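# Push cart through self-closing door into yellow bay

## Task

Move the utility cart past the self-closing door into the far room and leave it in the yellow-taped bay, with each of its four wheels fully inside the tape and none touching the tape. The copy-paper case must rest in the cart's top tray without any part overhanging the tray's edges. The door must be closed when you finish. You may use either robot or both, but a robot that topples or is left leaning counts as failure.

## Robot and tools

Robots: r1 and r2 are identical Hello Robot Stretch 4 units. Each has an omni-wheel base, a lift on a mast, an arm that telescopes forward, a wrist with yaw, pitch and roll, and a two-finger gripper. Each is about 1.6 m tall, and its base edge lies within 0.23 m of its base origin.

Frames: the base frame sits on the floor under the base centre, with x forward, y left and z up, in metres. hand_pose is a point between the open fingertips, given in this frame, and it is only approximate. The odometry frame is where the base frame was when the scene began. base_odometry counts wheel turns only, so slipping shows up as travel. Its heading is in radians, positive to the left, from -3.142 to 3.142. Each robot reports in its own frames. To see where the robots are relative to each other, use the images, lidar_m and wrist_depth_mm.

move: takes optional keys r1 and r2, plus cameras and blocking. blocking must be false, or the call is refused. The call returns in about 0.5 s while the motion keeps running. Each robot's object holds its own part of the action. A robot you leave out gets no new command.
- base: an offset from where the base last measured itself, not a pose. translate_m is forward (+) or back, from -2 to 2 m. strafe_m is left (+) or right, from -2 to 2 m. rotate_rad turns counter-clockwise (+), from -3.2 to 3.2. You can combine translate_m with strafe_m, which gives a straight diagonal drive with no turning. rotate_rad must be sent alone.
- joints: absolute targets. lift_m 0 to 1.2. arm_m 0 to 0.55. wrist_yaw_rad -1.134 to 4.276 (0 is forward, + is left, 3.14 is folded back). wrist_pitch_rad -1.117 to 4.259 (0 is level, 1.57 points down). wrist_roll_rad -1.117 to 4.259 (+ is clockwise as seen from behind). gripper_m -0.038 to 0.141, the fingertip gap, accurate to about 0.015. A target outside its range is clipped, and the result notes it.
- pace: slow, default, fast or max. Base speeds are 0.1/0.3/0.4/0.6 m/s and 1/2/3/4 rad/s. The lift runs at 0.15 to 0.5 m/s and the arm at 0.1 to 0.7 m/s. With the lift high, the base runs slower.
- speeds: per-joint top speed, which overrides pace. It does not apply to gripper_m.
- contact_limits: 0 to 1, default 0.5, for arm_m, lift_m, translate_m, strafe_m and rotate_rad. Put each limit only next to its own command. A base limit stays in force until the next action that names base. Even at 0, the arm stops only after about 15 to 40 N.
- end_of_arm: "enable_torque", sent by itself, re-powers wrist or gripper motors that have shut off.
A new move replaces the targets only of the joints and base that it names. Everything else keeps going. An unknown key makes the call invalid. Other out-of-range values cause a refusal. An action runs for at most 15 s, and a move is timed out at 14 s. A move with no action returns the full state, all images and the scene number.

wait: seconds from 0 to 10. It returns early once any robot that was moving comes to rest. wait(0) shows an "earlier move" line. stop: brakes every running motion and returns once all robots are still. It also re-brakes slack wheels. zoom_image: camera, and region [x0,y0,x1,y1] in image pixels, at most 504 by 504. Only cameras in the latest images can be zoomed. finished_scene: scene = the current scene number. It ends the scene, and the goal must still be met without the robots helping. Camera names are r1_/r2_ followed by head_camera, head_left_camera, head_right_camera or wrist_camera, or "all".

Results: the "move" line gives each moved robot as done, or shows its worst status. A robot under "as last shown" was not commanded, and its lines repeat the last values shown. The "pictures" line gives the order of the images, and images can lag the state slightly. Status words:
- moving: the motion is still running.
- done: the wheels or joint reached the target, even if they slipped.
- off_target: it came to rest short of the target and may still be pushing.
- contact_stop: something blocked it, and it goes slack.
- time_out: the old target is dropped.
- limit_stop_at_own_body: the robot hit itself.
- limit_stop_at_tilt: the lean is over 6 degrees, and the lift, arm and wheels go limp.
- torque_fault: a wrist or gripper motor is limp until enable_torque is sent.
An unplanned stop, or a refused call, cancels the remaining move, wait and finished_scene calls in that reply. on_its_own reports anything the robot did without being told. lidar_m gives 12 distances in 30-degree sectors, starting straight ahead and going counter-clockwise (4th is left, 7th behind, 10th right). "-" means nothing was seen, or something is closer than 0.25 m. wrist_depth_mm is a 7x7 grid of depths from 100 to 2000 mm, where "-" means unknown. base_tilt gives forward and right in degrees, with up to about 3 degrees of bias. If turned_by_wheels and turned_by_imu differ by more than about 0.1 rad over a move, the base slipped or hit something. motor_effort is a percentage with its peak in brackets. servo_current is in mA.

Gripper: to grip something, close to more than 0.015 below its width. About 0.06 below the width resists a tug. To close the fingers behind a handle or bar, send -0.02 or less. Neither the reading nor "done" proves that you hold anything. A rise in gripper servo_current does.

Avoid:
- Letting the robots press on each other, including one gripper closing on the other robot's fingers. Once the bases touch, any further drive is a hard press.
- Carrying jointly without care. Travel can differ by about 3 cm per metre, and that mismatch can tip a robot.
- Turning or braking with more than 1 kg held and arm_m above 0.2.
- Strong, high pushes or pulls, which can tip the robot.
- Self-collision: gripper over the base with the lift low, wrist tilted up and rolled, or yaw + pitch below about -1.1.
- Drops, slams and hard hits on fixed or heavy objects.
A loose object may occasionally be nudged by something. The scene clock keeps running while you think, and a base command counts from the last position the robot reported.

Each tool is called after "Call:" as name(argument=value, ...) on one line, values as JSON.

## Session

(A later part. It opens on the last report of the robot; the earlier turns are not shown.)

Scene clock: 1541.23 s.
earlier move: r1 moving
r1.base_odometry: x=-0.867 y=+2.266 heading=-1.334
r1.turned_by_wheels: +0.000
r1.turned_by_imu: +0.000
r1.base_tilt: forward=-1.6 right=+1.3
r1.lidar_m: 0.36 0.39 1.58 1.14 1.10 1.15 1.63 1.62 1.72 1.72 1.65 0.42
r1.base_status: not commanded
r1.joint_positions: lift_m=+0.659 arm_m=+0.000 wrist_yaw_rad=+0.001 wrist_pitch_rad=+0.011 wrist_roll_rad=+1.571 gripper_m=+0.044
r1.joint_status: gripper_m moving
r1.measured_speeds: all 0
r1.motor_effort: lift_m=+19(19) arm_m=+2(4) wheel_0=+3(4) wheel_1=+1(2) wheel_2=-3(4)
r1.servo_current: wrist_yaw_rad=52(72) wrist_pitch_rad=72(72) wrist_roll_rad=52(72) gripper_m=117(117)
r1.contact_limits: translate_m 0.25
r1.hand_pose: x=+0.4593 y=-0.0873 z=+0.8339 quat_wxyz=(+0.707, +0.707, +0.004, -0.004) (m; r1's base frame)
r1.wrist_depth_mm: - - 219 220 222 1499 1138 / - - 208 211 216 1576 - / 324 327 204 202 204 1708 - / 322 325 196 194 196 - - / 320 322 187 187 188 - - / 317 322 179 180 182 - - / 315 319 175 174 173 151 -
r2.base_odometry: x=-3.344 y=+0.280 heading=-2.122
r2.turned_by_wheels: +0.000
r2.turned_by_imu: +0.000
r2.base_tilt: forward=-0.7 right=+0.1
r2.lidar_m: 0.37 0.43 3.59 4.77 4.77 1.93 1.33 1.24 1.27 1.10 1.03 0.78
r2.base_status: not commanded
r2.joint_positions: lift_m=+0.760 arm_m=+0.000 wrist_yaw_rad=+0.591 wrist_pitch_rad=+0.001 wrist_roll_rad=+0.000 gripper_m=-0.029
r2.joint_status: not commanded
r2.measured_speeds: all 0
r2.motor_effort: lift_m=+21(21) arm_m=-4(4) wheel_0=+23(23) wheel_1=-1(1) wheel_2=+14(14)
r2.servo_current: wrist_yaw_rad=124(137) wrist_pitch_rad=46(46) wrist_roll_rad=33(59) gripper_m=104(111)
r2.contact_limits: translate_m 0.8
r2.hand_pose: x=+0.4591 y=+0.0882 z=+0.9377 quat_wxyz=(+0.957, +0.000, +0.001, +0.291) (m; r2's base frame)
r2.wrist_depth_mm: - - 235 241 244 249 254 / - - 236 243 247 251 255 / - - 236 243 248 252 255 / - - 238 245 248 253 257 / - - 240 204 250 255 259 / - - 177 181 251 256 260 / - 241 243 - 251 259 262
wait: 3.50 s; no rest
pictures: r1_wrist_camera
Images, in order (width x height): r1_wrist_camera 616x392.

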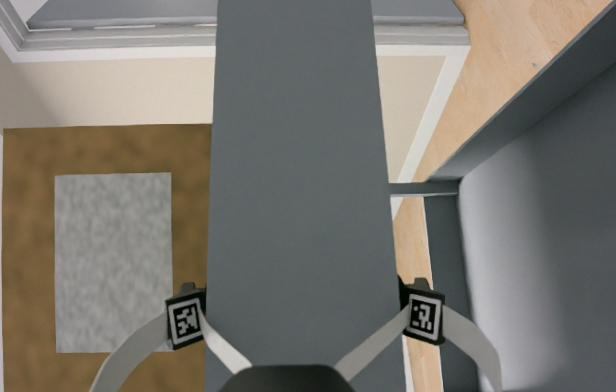

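Call:
move(r1={"base": {"translate_m": -0.18, "strafe_m": 0.09}, "contact_limits": {"translate_m": 0.8}, "pace": "slow"}, blocking=false)

Call:
wait(seconds=5, cameras=["r1_wrist_camera", "r1_head_camera", "r1_head_right_camera"])

Scene clock: 1550.47 s.
earlier move: r1 done
move: r1 moving
r1.base_odometry: x=-0.864 y=+2.279 heading=-1.335
r1.turned_by_wheels: +0.000
r1.turned_by_imu: -0.001
r1.base_tilt: forward=-1.5 right=+1.3
r1.lidar_m: 0.33 0.35 1.57 1.15 1.09 1.14 1.60 1.61 1.71 1.71 1.66 0.41
r1.base_status: translate_m moving; strafe_m moving
r1.joint_positions: lift_m=+0.659 arm_m=+0.000 wrist_yaw_rad=+0.001 wrist_pitch_rad=+0.015 wrist_roll_rad=+1.571 gripper_m=-0.028
r1.joint_status: all done
r1.measured_speeds: translate_m=-0.049 strafe_m=+0.024 rotate_rad=+0.000 lift_m=+0.000 arm_m=+0.000 wrist_yaw_rad=+0.000 wrist_pitch_rad=+0.000 wrist_roll_rad=+0.000
r1.motor_effort: lift_m=+19(19) arm_m=-3(4) wheel_0=-11(11) wheel_1=-5(5) wheel_2=+8(10)
r1.servo_current: wrist_yaw_rad=52(65) wrist_pitch_rad=78(85) wrist_roll_rad=65(78) gripper_m=117(124)
r1.contact_limits: translate_m 0.8
r1.hand_pose: x=+0.4593 y=-0.0873 z=+0.8330 quat_wxyz=(+0.707, +0.707, +0.005, -0.005) (m; r1's base frame)
r1.wrist_depth_mm: - - 199 202 203 1537 1118 / - - 191 193 1863 1537 - / 307 310 185 185 189 1708 - / 307 309 177 177 180 - - / 304 306 171 171 172 - - / 301 303 164 165 167 164 - / 298 166 159 160 159 162 -
r2: as last shown
r2.turned_by_imu: +0.001
r2.base_tilt: forward=-0.7 right=+0.0
r2.lidar_m: 0.39 0.43 3.58 4.80 4.77 1.89 1.31 1.24 1.28 1.13 1.05 0.79
r2.motor_effort: lift_m=+21(21) arm_m=-4(4) wheel_0=+22(23) wheel_1=+0(1) wheel_2=+14(14)
r2.servo_current: wrist_yaw_rad=130(137) wrist_pitch_rad=39(46) wrist_roll_rad=59(59) gripper_m=104(111)
r2.contact_limits: translate_m 0.8
r2.wrist_depth_mm: - - 235 241 246 249 254 / - - 236 243 247 251 254 / - - 236 243 248 252 255 / - - 238 246 249 254 257 / - - 239 204 250 254 259 / - - 178 181 250 257 259 / - 241 242 - 250 258 262
pictures: none

Scene clock: 1553.17 s.
earlier move: r1 done
r1.base_odometry: x=-0.821 y=+2.462 heading=-1.334
r1.turned_by_wheels: +0.000
r1.turned_by_imu: +0.001
r1.base_tilt: forward=-1.6 right=+1.3
r1.lidar_m: 0.29 0.30 1.38 0.97 0.94 1.01 1.40 1.51 1.60 1.88 1.82 0.41
r1.base_status: done
r1.joint_positions: lift_m=+0.659 arm_m=+0.000 wrist_yaw_rad=+0.001 wrist_pitch_rad=+0.015 wrist_roll_rad=+1.571 gripper_m=-0.028
r1.joint_status: all done
r1.measured_speeds: all 0
r1.motor_effort: lift_m=+19(19) arm_m=-3(4) wheel_0=-1(11) wheel_1=-4(6) wheel_2=+6(10)
r1.servo_current: wrist_yaw_rad=59(65) wrist_pitch_rad=72(85) wrist_roll_rad=26(78) gripper_m=117(124)
r1.contact_limits: translate_m 0.8
r1.hand_pose: x=+0.4594 y=-0.0870 z=+0.8330 quat_wxyz=(+0.707, +0.707, +0.006, -0.005) (m; r1's base frame)
r1.wrist_depth_mm: - - 243 244 283 294 1025 / - - 230 224 - 1576 1118 / - - 211 206 - 1708 - / 327 329 194 191 195 1863 - / 314 315 180 179 177 - - / 303 306 169 167 170 167 - / 291 165 158 159 158 162 -
r2.base_odometry: x=-3.344 y=+0.280 heading=-2.122
r2.turned_by_wheels: +0.000
r2.turned_by_imu: +0.000
r2.base_tilt: forward=-0.7 right=+0.0
r2.lidar_m: 0.38 0.41 3.60 4.78 4.76 1.88 1.31 1.24 1.28 1.09 1.05 0.80
r2.base_status: not commanded
r2.joint_positions: lift_m=+0.760 arm_m=+0.000 wrist_yaw_rad=+0.591 wrist_pitch_rad=+0.001 wrist_roll_rad=+0.000 gripper_m=-0.029
r2.joint_status: not commanded
r2.measured_speeds: all 0
r2.on_its_own: wrist_yaw_rad is at rest, and its servo_current (111 mA) is outside its rest range (0 to 104 mA)
r2.motor_effort: lift_m=+21(21) arm_m=-3(4) wheel_0=+23(23) wheel_1=+0(1) wheel_2=+14(14)
r2.servo_current: wrist_yaw_rad=111(143) wrist_pitch_rad=39(46) wrist_roll_rad=39(65) gripper_m=111(111)
r2.contact_limits: translate_m 0.8
r2.hand_pose: x=+0.4591 y=+0.0882 z=+0.9377 quat_wxyz=(+0.957, +0.000, +0.001, +0.291) (m; r2's base frame)
r2.wrist_depth_mm: - - 235 241 245 249 253 / - - 236 243 248 252 254 / - - 236 243 248 252 255 / - - 238 244 248 254 257 / - - 239 204 250 255 259 / - - 177 180 249 256 260 / - 241 242 - 250 258 262
wait: 2.70 of 5 s (r1 has come to rest)
pictures: r1_head_camera, r1_head_right_camera, r1_wrist_camera
Images, in order (width x height): r1_head_camera 420x560, r1_head_right_camera 420x672, r1_wrist_camera 616x392.

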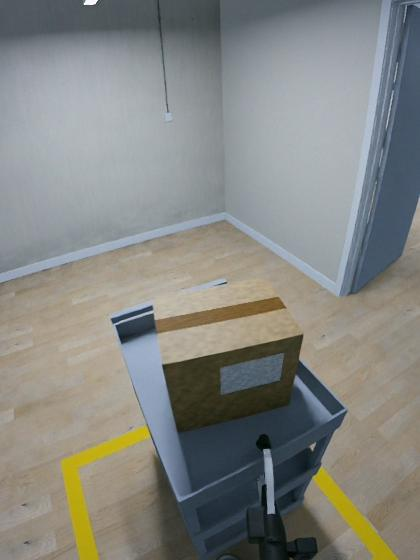

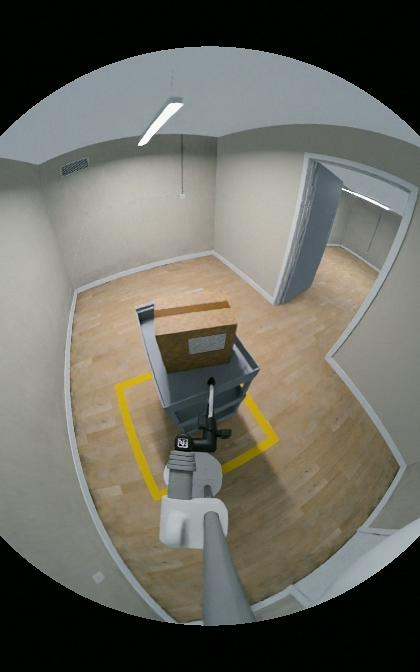

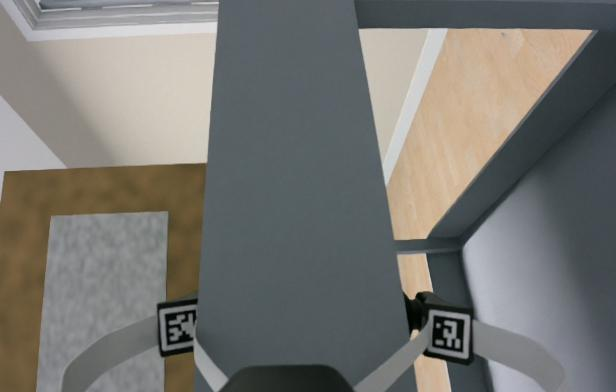

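Call:
zoom_image(camera="r1_head_camera", region=[0, 340, 420, 560])

Call:
zoom_image(camera="r1_head_right_camera", region=[80, 280, 300, 520])

Scaled by 1.200 from the camera's 420x560 image, which has a finer 600x800 frame.

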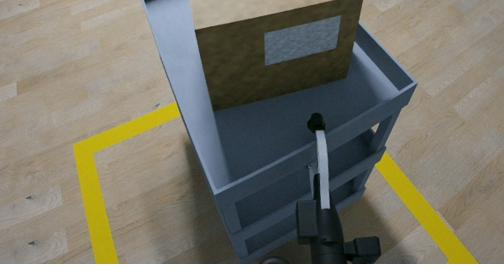

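Scaled by 2.100 from the camera's 420x672 image, which has a finer 600x960 frame.

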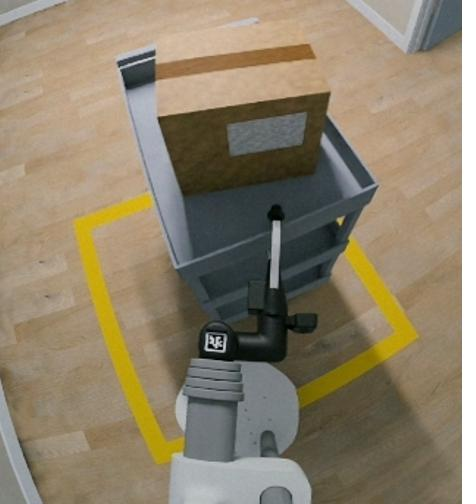

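Call:
move(r1={"base": {"translate_m": -0.14, "strafe_m": 0.01}, "contact_limits": {"translate_m": 0.8}, "pace": "slow"}, blocking=false)

Call:
wait(seconds=5, cameras=["r1_wrist_camera", "r1_head_camera", "r1_head_right_camera"])

Call:
zoom_image(camera="r1_head_camera", region=[0, 340, 420, 560])

Call:
zoom_image(camera="r1_head_right_camera", region=[80, 280, 300, 520])

Scene clock: 1583.93 s.
move: r1 moving
r1.base_odometry: x=-0.823 y=+2.474 heading=-1.334
r1.turned_by_wheels: +0.000
r1.turned_by_imu: +0.000
r1.base_tilt: forward=-1.6 right=+1.3
r1.lidar_m: 0.32 0.30 1.32 0.97 0.94 0.99 1.39 1.49 1.58 1.88 1.82 0.43
r1.base_status: translate_m moving; strafe_m moving
r1.joint_positions: lift_m=+0.659 arm_m=+0.000 wrist_yaw_rad=+0.004 wrist_pitch_rad=+0.015 wrist_roll_rad=+1.571 gripper_m=-0.028
r1.joint_status: not commanded
r1.measured_speeds: translate_m=-0.048 strafe_m=+0.003 rotate_rad=+0.003 lift_m=+0.000 arm_m=+0.000 wrist_yaw_rad=+0.011 wrist_pitch_rad=+0.000 wrist_roll_rad=+0.000
r1.motor_effort: lift_m=+19(19) arm_m=-3(4) wheel_0=-5(6) wheel_1=-4(7) wheel_2=+12(12)
r1.servo_current: wrist_yaw_rad=46(78) wrist_pitch_rad=72(85) wrist_roll_rad=33(65) gripper_m=117(117)
r1.contact_limits: translate_m 0.8
r1.hand_pose: x=+0.4596 y=-0.0862 z=+0.8330 quat_wxyz=(+0.707, +0.707, +0.007, -0.004) (m; r1's base frame)
r1.wrist_depth_mm: - - 239 241 282 1464 1118 / - - 229 222 - 1618 1118 / - - 211 205 - 1661 - / 325 327 195 190 195 1863 - / 314 315 180 179 179 - - / 301 304 168 168 171 168 - / 294 164 158 159 158 163 -
r2.base_odometry: x=-3.344 y=+0.280 heading=-2.122
r2.turned_by_wheels: +0.000
r2.turned_by_imu: +0.000
r2.base_tilt: forward=-0.7 right=+0.0
r2.lidar_m: 0.38 0.44 3.60 4.80 4.75 1.91 1.33 1.24 1.29 1.12 1.01 0.81
r2.base_status: not commanded
r2.joint_positions: lift_m=+0.760 arm_m=+0.000 wrist_yaw_rad=+0.591 wrist_pitch_rad=+0.001 wrist_roll_rad=+0.000 gripper_m=-0.029
r2.joint_status: not commanded
r2.measured_speeds: all 0
r2.motor_effort: lift_m=+21(21) arm_m=-4(4) wheel_0=+23(23) wheel_1=+0(1) wheel_2=+14(14)
r2.servo_current: wrist_yaw_rad=130(143) wrist_pitch_rad=39(46) wrist_roll_rad=39(52) gripper_m=104(111)
r2.contact_limits: translate_m 0.8
r2.hand_pose: x=+0.4591 y=+0.0882 z=+0.9377 quat_wxyz=(+0.957, +0.000, +0.001, +0.291) (m; r2's base frame)
r2.wrist_depth_mm: - - 235 241 245 250 254 / - - 236 242 247 251 256 / - - 237 244 247 252 257 / - - 238 245 249 253 258 / - - 239 203 250 255 258 / - - 177 180 250 256 259 / - 241 242 - 250 259 262
pictures: none

Scene clock: 1586.10 s.
earlier move: r1 done
r1.base_odometry: x=-0.844 y=+2.600 heading=-1.334
r1.turned_by_wheels: +0.000
r1.turned_by_imu: +0.001
r1.base_tilt: forward=-1.6 right=+1.3
r1.lidar_m: 0.29 0.27 1.24 0.90 0.85 0.91 1.29 1.40 1.48 1.99 1.91 0.45
r1.base_status: done
r1.joint_positions: lift_m=+0.659 arm_m=+0.000 wrist_yaw_rad=+0.010 wrist_pitch_rad=+0.015 wrist_roll_rad=+1.572 gripper_m=-0.028
r1.joint_status: not commanded
r1.measured_speeds: all 0
r1.motor_effort: lift_m=+19(19) arm_m=-3(4) wheel_0=+3(6) wheel_1=-2(7) wheel_2=+7(17)
r1.servo_current: wrist_yaw_rad=46(85) wrist_pitch_rad=78(85) wrist_roll_rad=46(65) gripper_m=111(124)
r1.contact_limits: translate_m 0.8
r1.hand_pose: x=+0.4601 y=-0.0846 z=+0.8330 quat_wxyz=(+0.707, +0.707, +0.009, -0.002) (m; r1's base frame)
r1.wrist_depth_mm: 1863 - 293 279 297 301 306 / - - - 248 - 1618 1182 / - - 230 222 - 1661 - / 340 342 208 202 206 1708 - / 322 324 187 187 185 - - / 306 309 175 170 172 - - / 294 164 161 159 157 160 -
r2.base_odometry: x=-3.344 y=+0.280 heading=-2.122
r2.turned_by_wheels: +0.000
r2.turned_by_imu: +0.000
r2.base_tilt: forward=-0.6 right=+0.0
r2.lidar_m: 0.40 0.43 3.60 4.75 4.76 1.91 1.33 1.24 1.28 1.11 1.03 0.81
r2.base_status: not commanded
r2.joint_positions: lift_m=+0.760 arm_m=+0.000 wrist_yaw_rad=+0.591 wrist_pitch_rad=+0.001 wrist_roll_rad=+0.000 gripper_m=-0.029
r2.joint_status: not commanded
r2.measured_speeds: all 0
r2.on_its_own: wrist_yaw_rad is at rest, and its servo_current (130 mA) is outside its rest range (0 to 104 mA)
r2.motor_effort: lift_m=+21(21) arm_m=-4(4) wheel_0=+23(23) wheel_1=+0(1) wheel_2=+14(14)
r2.servo_current: wrist_yaw_rad=130(143) wrist_pitch_rad=46(46) wrist_roll_rad=52(59) gripper_m=111(117)
r2.contact_limits: translate_m 0.8
r2.hand_pose: x=+0.4591 y=+0.0882 z=+0.9377 quat_wxyz=(+0.957, +0.000, +0.001, +0.291) (m; r2's base frame)
r2.wrist_depth_mm: - - 235 241 245 249 254 / - - 236 242 247 250 255 / - - 236 242 247 251 256 / - - 238 245 248 253 257 / - - 239 203 250 255 259 / - - 178 181 251 256 260 / - 240 243 - 251 259 263
wait: 2.17 of 5 s (r1 has come to rest)
pictures: r1_head_camera, r1_head_right_camera, r1_wrist_camera
Images, in order (width x height): r1_head_camera 420x560, r1_head_right_camera 420x672, r1_wrist_camera 616x392.

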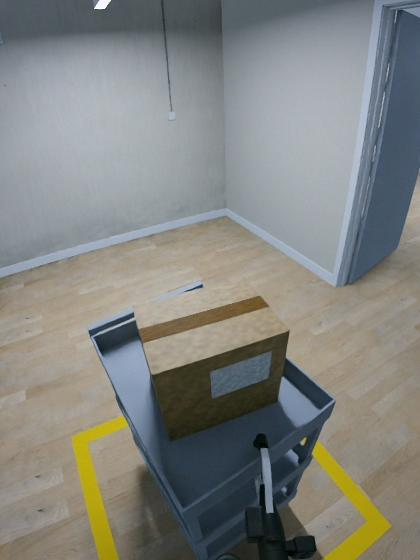

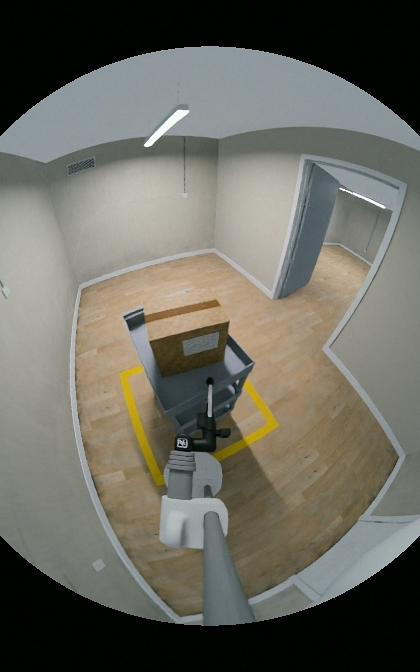

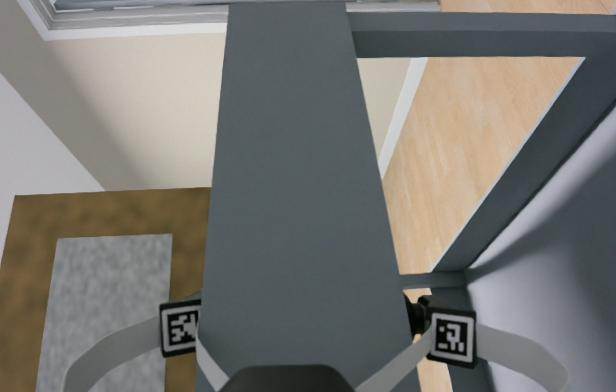

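Scaled by 1.200 from the camera's 420x560 image, which has a finer 600x800 frame.

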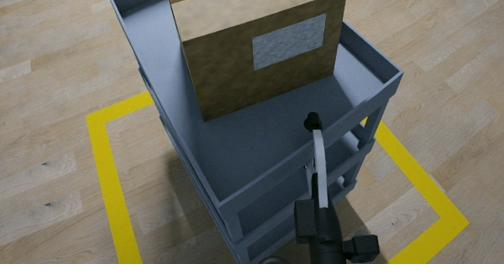

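Scaled by 2.100 from the camera's 420x672 image, which has a finer 600x960 frame.

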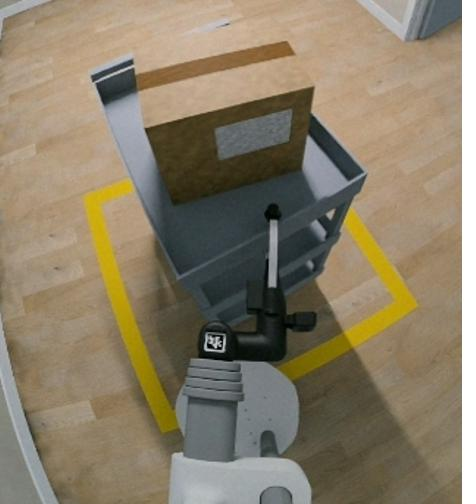

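Call:
move(r1={"joints": {"gripper_m": 0.141}, "pace": "slow"}, blocking=false)

Call:
wait(seconds=4, cameras=["r1_wrist_camera"])

Scene clock: 1611.20 s.
move: r1 moving
r1.base_odometry: x=-0.844 y=+2.600 heading=-1.334
r1.turned_by_wheels: +0.000
r1.turned_by_imu: +0.000
r1.base_tilt: forward=-1.6 right=+1.2
r1.lidar_m: 0.30 0.30 1.23 0.89 0.87 0.89 1.26 1.41 1.48 1.95 1.88 0.44
r1.base_status: not commanded
r1.joint_positions: lift_m=+0.659 arm_m=+0.000 wrist_yaw_rad=+0.010 wrist_pitch_rad=+0.015 wrist_roll_rad=+1.572 gripper_m=-0.016
r1.joint_status: gripper_m moving
r1.measured_speeds: translate_m=+0.000 strafe_m=+0.000 rotate_rad=-0.001 lift_m=+0.000 arm_m=+0.000 wrist_yaw_rad=+0.000 wrist_pitch_rad=+0.000 wrist_roll_rad=+0.000
r1.motor_effort: lift_m=+19(19) arm_m=-3(4) wheel_0=+3(4) wheel_1=-2(2) wheel_2=+6(7)
r1.servo_current: wrist_yaw_rad=72(78) wrist_pitch_rad=78(85) wrist_roll_rad=59(59) gripper_m=39(124)
r1.contact_limits: translate_m 0.8
r1.hand_pose: x=+0.4601 y=-0.0846 z=+0.8330 quat_wxyz=(+0.707, +0.707, +0.009, -0.002) (m; r1's base frame)
r1.wrist_depth_mm: 1863 - 290 283 304 307 312 / - - - 252 - 1618 1182 / - - 234 225 - 1618 - / 342 345 211 204 209 1756 - / 325 329 192 186 186 - - / 309 310 176 171 174 167 - / 293 163 163 161 158 161 -
r2.base_odometry: x=-3.344 y=+0.280 heading=-2.122
r2.turned_by_wheels: +0.000
r2.turned_by_imu: +0.000
r2.base_tilt: forward=-0.7 right=+0.0
r2.lidar_m: 0.37 0.42 3.58 4.75 4.76 1.91 1.29 1.24 1.29 1.12 1.03 0.82
r2.base_status: not commanded
r2.joint_positions: lift_m=+0.760 arm_m=+0.000 wrist_yaw_rad=+0.591 wrist_pitch_rad=+0.001 wrist_roll_rad=+0.000 gripper_m=-0.029
r2.joint_status: not commanded
r2.measured_speeds: all 0
r2.motor_effort: lift_m=+21(21) arm_m=-3(4) wheel_0=+23(23) wheel_1=+0(1) wheel_2=+14(14)
r2.servo_current: wrist_yaw_rad=124(130) wrist_pitch_rad=39(39) wrist_roll_rad=46(59) gripper_m=111(111)
r2.contact_limits: translate_m 0.8
r2.hand_pose: x=+0.4591 y=+0.0882 z=+0.9377 quat_wxyz=(+0.957, +0.000, +0.001, +0.291) (m; r2's base frame)
r2.wrist_depth_mm: - - 236 240 246 249 253 / - - 236 242 246 252 255 / - - 236 243 247 252 256 / - - 238 246 249 254 257 / - - 240 204 250 255 259 / - - 178 181 251 256 262 / - 241 243 - 251 259 262
pictures: none

Scene clock: 1615.20 s.
earlier move: r1 moving
r1.base_odometry: x=-0.844 y=+2.600 heading=-1.334
r1.turned_by_wheels: +0.000
r1.turned_by_imu: -0.001
r1.base_tilt: forward=-1.6 right=+1.2
r1.lidar_m: 0.28 0.28 1.26 0.88 0.86 0.92 1.25 1.37 1.49 1.96 1.90 0.46
r1.base_status: not commanded
r1.joint_positions: lift_m=+0.659 arm_m=+0.000 wrist_yaw_rad=+0.001 wrist_pitch_rad=+0.009 wrist_roll_rad=+1.572 gripper_m=+0.109
r1.joint_status: gripper_m moving
r1.measured_speeds: translate_m=+0.000 strafe_m=+0.000 rotate_rad=+0.000 lift_m=+0.000 arm_m=+0.000 wrist_yaw_rad=+0.000 wrist_pitch_rad=-0.004 wrist_roll_rad=+0.000
r1.motor_effort: lift_m=+19(19) arm_m=+4(4) wheel_0=+4(4) wheel_1=-2(2) wheel_2=+1(7)
r1.servo_current: wrist_yaw_rad=52(85) wrist_pitch_rad=59(85) wrist_roll_rad=39(72) gripper_m=59(124)
r1.contact_limits: translate_m 0.8
r1.hand_pose: x=+0.4594 y=-0.0871 z=+0.8346 quat_wxyz=(+0.707, +0.707, +0.003, -0.003) (m; r1's base frame)
r1.wrist_depth_mm: 1921 - - - - 1708 1205 / - - - 304 330 342 342 / - - - 264 - 1661 1205 / - - - 236 248 1708 - / 355 355 351 212 216 1808 - / 332 327 195 191 195 - - / 314 309 312 143 175 - -
r2.base_odometry: x=-3.344 y=+0.280 heading=-2.122
r2.turned_by_wheels: +0.000
r2.turned_by_imu: +0.001
r2.base_tilt: forward=-0.6 right=+0.0
r2.lidar_m: 0.38 0.45 3.60 4.78 4.76 1.91 1.32 1.23 1.28 1.09 1.05 0.78
r2.base_status: not commanded
r2.joint_positions: lift_m=+0.760 arm_m=+0.000 wrist_yaw_rad=+0.591 wrist_pitch_rad=+0.001 wrist_roll_rad=+0.000 gripper_m=-0.029
r2.joint_status: not commanded
r2.measured_speeds: all 0
r2.motor_effort: lift_m=+21(21) arm_m=-4(4) wheel_0=+23(23) wheel_1=+0(1) wheel_2=+14(14)
r2.servo_current: wrist_yaw_rad=124(137) wrist_pitch_rad=46(52) wrist_roll_rad=46(59) gripper_m=111(111)
r2.contact_limits: translate_m 0.8
r2.hand_pose: x=+0.4591 y=+0.0882 z=+0.9377 quat_wxyz=(+0.957, +0.000, +0.001, +0.291) (m; r2's base frame)
r2.wrist_depth_mm: - - 235 242 245 249 253 / - - 236 242 247 250 255 / - - 237 243 247 252 257 / - - 238 245 248 253 256 / - - 240 204 250 254 258 / - - 178 180 250 256 260 / - 241 242 - 251 258 262
wait: 4.00 s; no rest
pictures: r1_wrist_camera
Images, in order (width x height): r1_wrist_camera 616x392.

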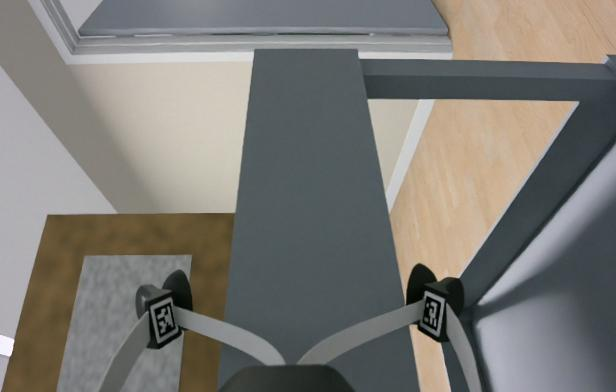

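Call:
move(r1={"base": {"translate_m": -0.2}, "pace": "slow"}, blocking=false)

Call:
wait(seconds=4, cameras=["r1_head_camera", "r1_head_right_camera", "r1_head_left_camera"])

Call:
zoom_image(camera="r1_head_camera", region=[0, 260, 420, 560])

Call:
zoom_image(camera="r1_head_right_camera", region=[90, 270, 310, 490])

Scene clock: 1621.57 s.
earlier move: r1 done
move: r1 moving
r1.base_odometry: x=-0.847 y=+2.612 heading=-1.335
r1.turned_by_wheels: +0.000
r1.turned_by_imu: -0.001
r1.base_tilt: forward=-1.6 right=+1.3
r1.lidar_m: 0.30 0.31 1.23 0.89 0.85 0.91 1.27 1.40 1.48 1.98 1.90 0.46
r1.base_status: translate_m moving
r1.joint_positions: lift_m=+0.659 arm_m=+0.000 wrist_yaw_rad=+0.001 wrist_pitch_rad=+0.007 wrist_roll_rad=+1.572 gripper_m=+0.141
r1.joint_status: all done
r1.measured_speeds: translate_m=-0.048 strafe_m=+0.000 rotate_rad=+0.001 lift_m=+0.000 arm_m=+0.000 wrist_yaw_rad=+0.000 wrist_pitch_rad=+0.000 wrist_roll_rad=+0.000
r1.motor_effort: lift_m=+19(19) arm_m=+4(4) wheel_0=-6(6) wheel_1=-6(6) wheel_2=+5(6)
r1.servo_current: wrist_yaw_rad=59(59) wrist_pitch_rad=52(65) wrist_roll_rad=59(72) gripper_m=46(46)
r1.hand_pose: x=+0.4594 y=-0.0871 z=+0.8351 quat_wxyz=(+0.707, +0.707, +0.003, -0.002) (m; r1's base frame)
r1.wrist_depth_mm: 1921 - - - - 1661 1182 / - - - 317 347 347 353 / - - - 278 - 1708 469 / - - - 247 - 1708 - / 377 368 366 222 225 - - / 347 209 204 198 200 194 - / 325 319 319 151 183 723 -
r2: as last shown
r2.base_tilt: forward=-0.7 right=+0.0
r2.lidar_m: 0.38 0.41 3.59 4.80 4.77 1.87 1.32 1.23 1.27 1.11 1.03 0.79
r2.motor_effort: lift_m=+21(21) arm_m=-4(4) wheel_0=+22(23) wheel_1=+0(1) wheel_2=+14(14)
r2.servo_current: wrist_yaw_rad=111(137) wrist_pitch_rad=46(46) wrist_roll_rad=46(59) gripper_m=104(104)
r2.contact_limits: translate_m 0.8
r2.wrist_depth_mm: - - 235 242 245 250 254 / - - 236 243 246 251 255 / - - 236 243 248 252 257 / - - 238 245 249 254 256 / - - 240 204 250 254 259 / - - 178 181 250 256 260 / - 241 242 - 250 259 262
pictures: none

Scene clock: 1624.37 s.
earlier move: r1 done
r1.base_odometry: x=-0.891 y=+2.795 heading=-1.335
r1.turned_by_wheels: +0.000
r1.turned_by_imu: +0.000
r1.base_tilt: forward=-1.6 right=+1.3
r1.lidar_m: 0.47 0.62 1.10 0.82 0.77 0.82 1.14 1.24 1.27 1.82 1.99 0.69
r1.base_status: done
r1.joint_positions: lift_m=+0.659 arm_m=+0.000 wrist_yaw_rad=+0.001 wrist_pitch_rad=+0.007 wrist_roll_rad=+1.572 gripper_m=+0.141
r1.joint_status: all done
r1.measured_speeds: all 0
r1.motor_effort: lift_m=+19(19) arm_m=+3(4) wheel_0=-5(8) wheel_1=-2(7) wheel_2=+2(7)
r1.servo_current: wrist_yaw_rad=46(72) wrist_pitch_rad=52(65) wrist_roll_rad=46(72) gripper_m=39(52)
r1.hand_pose: x=+0.4594 y=-0.0871 z=+0.8351 quat_wxyz=(+0.707, +0.707, +0.003, -0.002) (m; r1's base frame)
r1.wrist_depth_mm: - - - - - 1618 1160 / - - - - - 1661 1160 / - - - 488 - 535 - / - - - 436 - - - / - 554 544 389 - - - / - 210 512 355 191 195 - / - 480 484 142 - - -
r2.base_odometry: x=-3.344 y=+0.280 heading=-2.122
r2.turned_by_wheels: +0.000
r2.turned_by_imu: +0.000
r2.base_tilt: forward=-0.7 right=+0.0
r2.lidar_m: 0.39 0.41 3.61 4.77 4.76 1.89 1.34 1.24 1.28 1.12 1.04 0.81
r2.base_status: not commanded
r2.joint_positions: lift_m=+0.760 arm_m=+0.000 wrist_yaw_rad=+0.591 wrist_pitch_rad=+0.001 wrist_roll_rad=+0.000 gripper_m=-0.029
r2.joint_status: not commanded
r2.measured_speeds: all 0
r2.on_its_own: wrist_yaw_rad is at rest, and its servo_current (117 mA) is outside its rest range (0 to 104 mA)
r2.motor_effort: lift_m=+21(21) arm_m=-3(4) wheel_0=+23(24) wheel_1=+0(1) wheel_2=+14(14)
r2.servo_current: wrist_yaw_rad=117(137) wrist_pitch_rad=39(52) wrist_roll_rad=39(59) gripper_m=111(117)
r2.contact_limits: translate_m 0.8
r2.hand_pose: x=+0.4591 y=+0.0882 z=+0.9377 quat_wxyz=(+0.957, +0.000, +0.001, +0.291) (m; r2's base frame)
r2.wrist_depth_mm: - - 235 242 246 249 253 / - - 236 243 247 250 254 / - - 236 244 246 253 256 / - - 239 245 249 254 257 / - - 239 204 250 255 259 / - - 177 180 250 256 260 / - 240 242 - 251 259 262
wait: 2.80 of 4 s (r1 has come to rest)
pictures: r1_head_camera, r1_head_left_camera, r1_head_right_camera
Images, in order (width x height): r1_head_camera 420x560, r1_head_left_camera 420x672, r1_head_right_camera 420x672.

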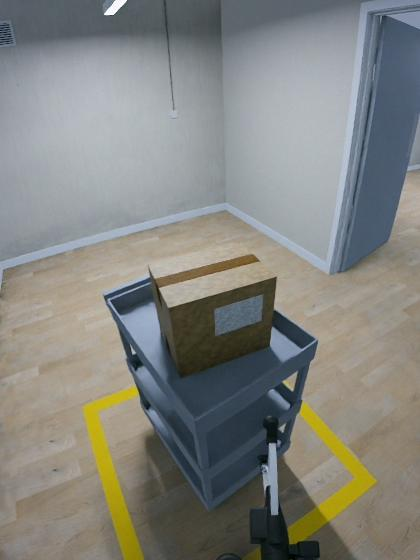

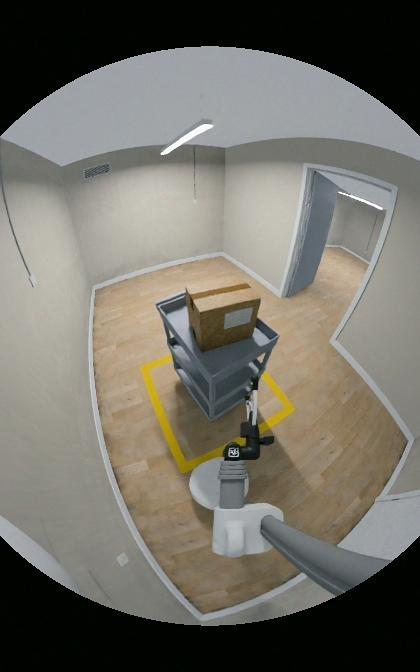

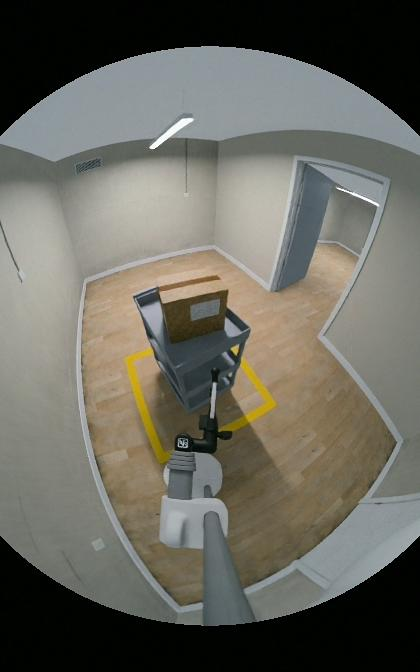

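Scaled by 1.200 from the camera's 420x560 image, which has a finer 600x800 frame.

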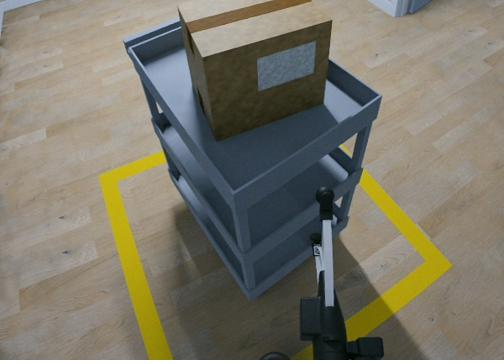

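Scaled by 2.291 from the camera's 420x672 image, which has a finer 600x960 frame.

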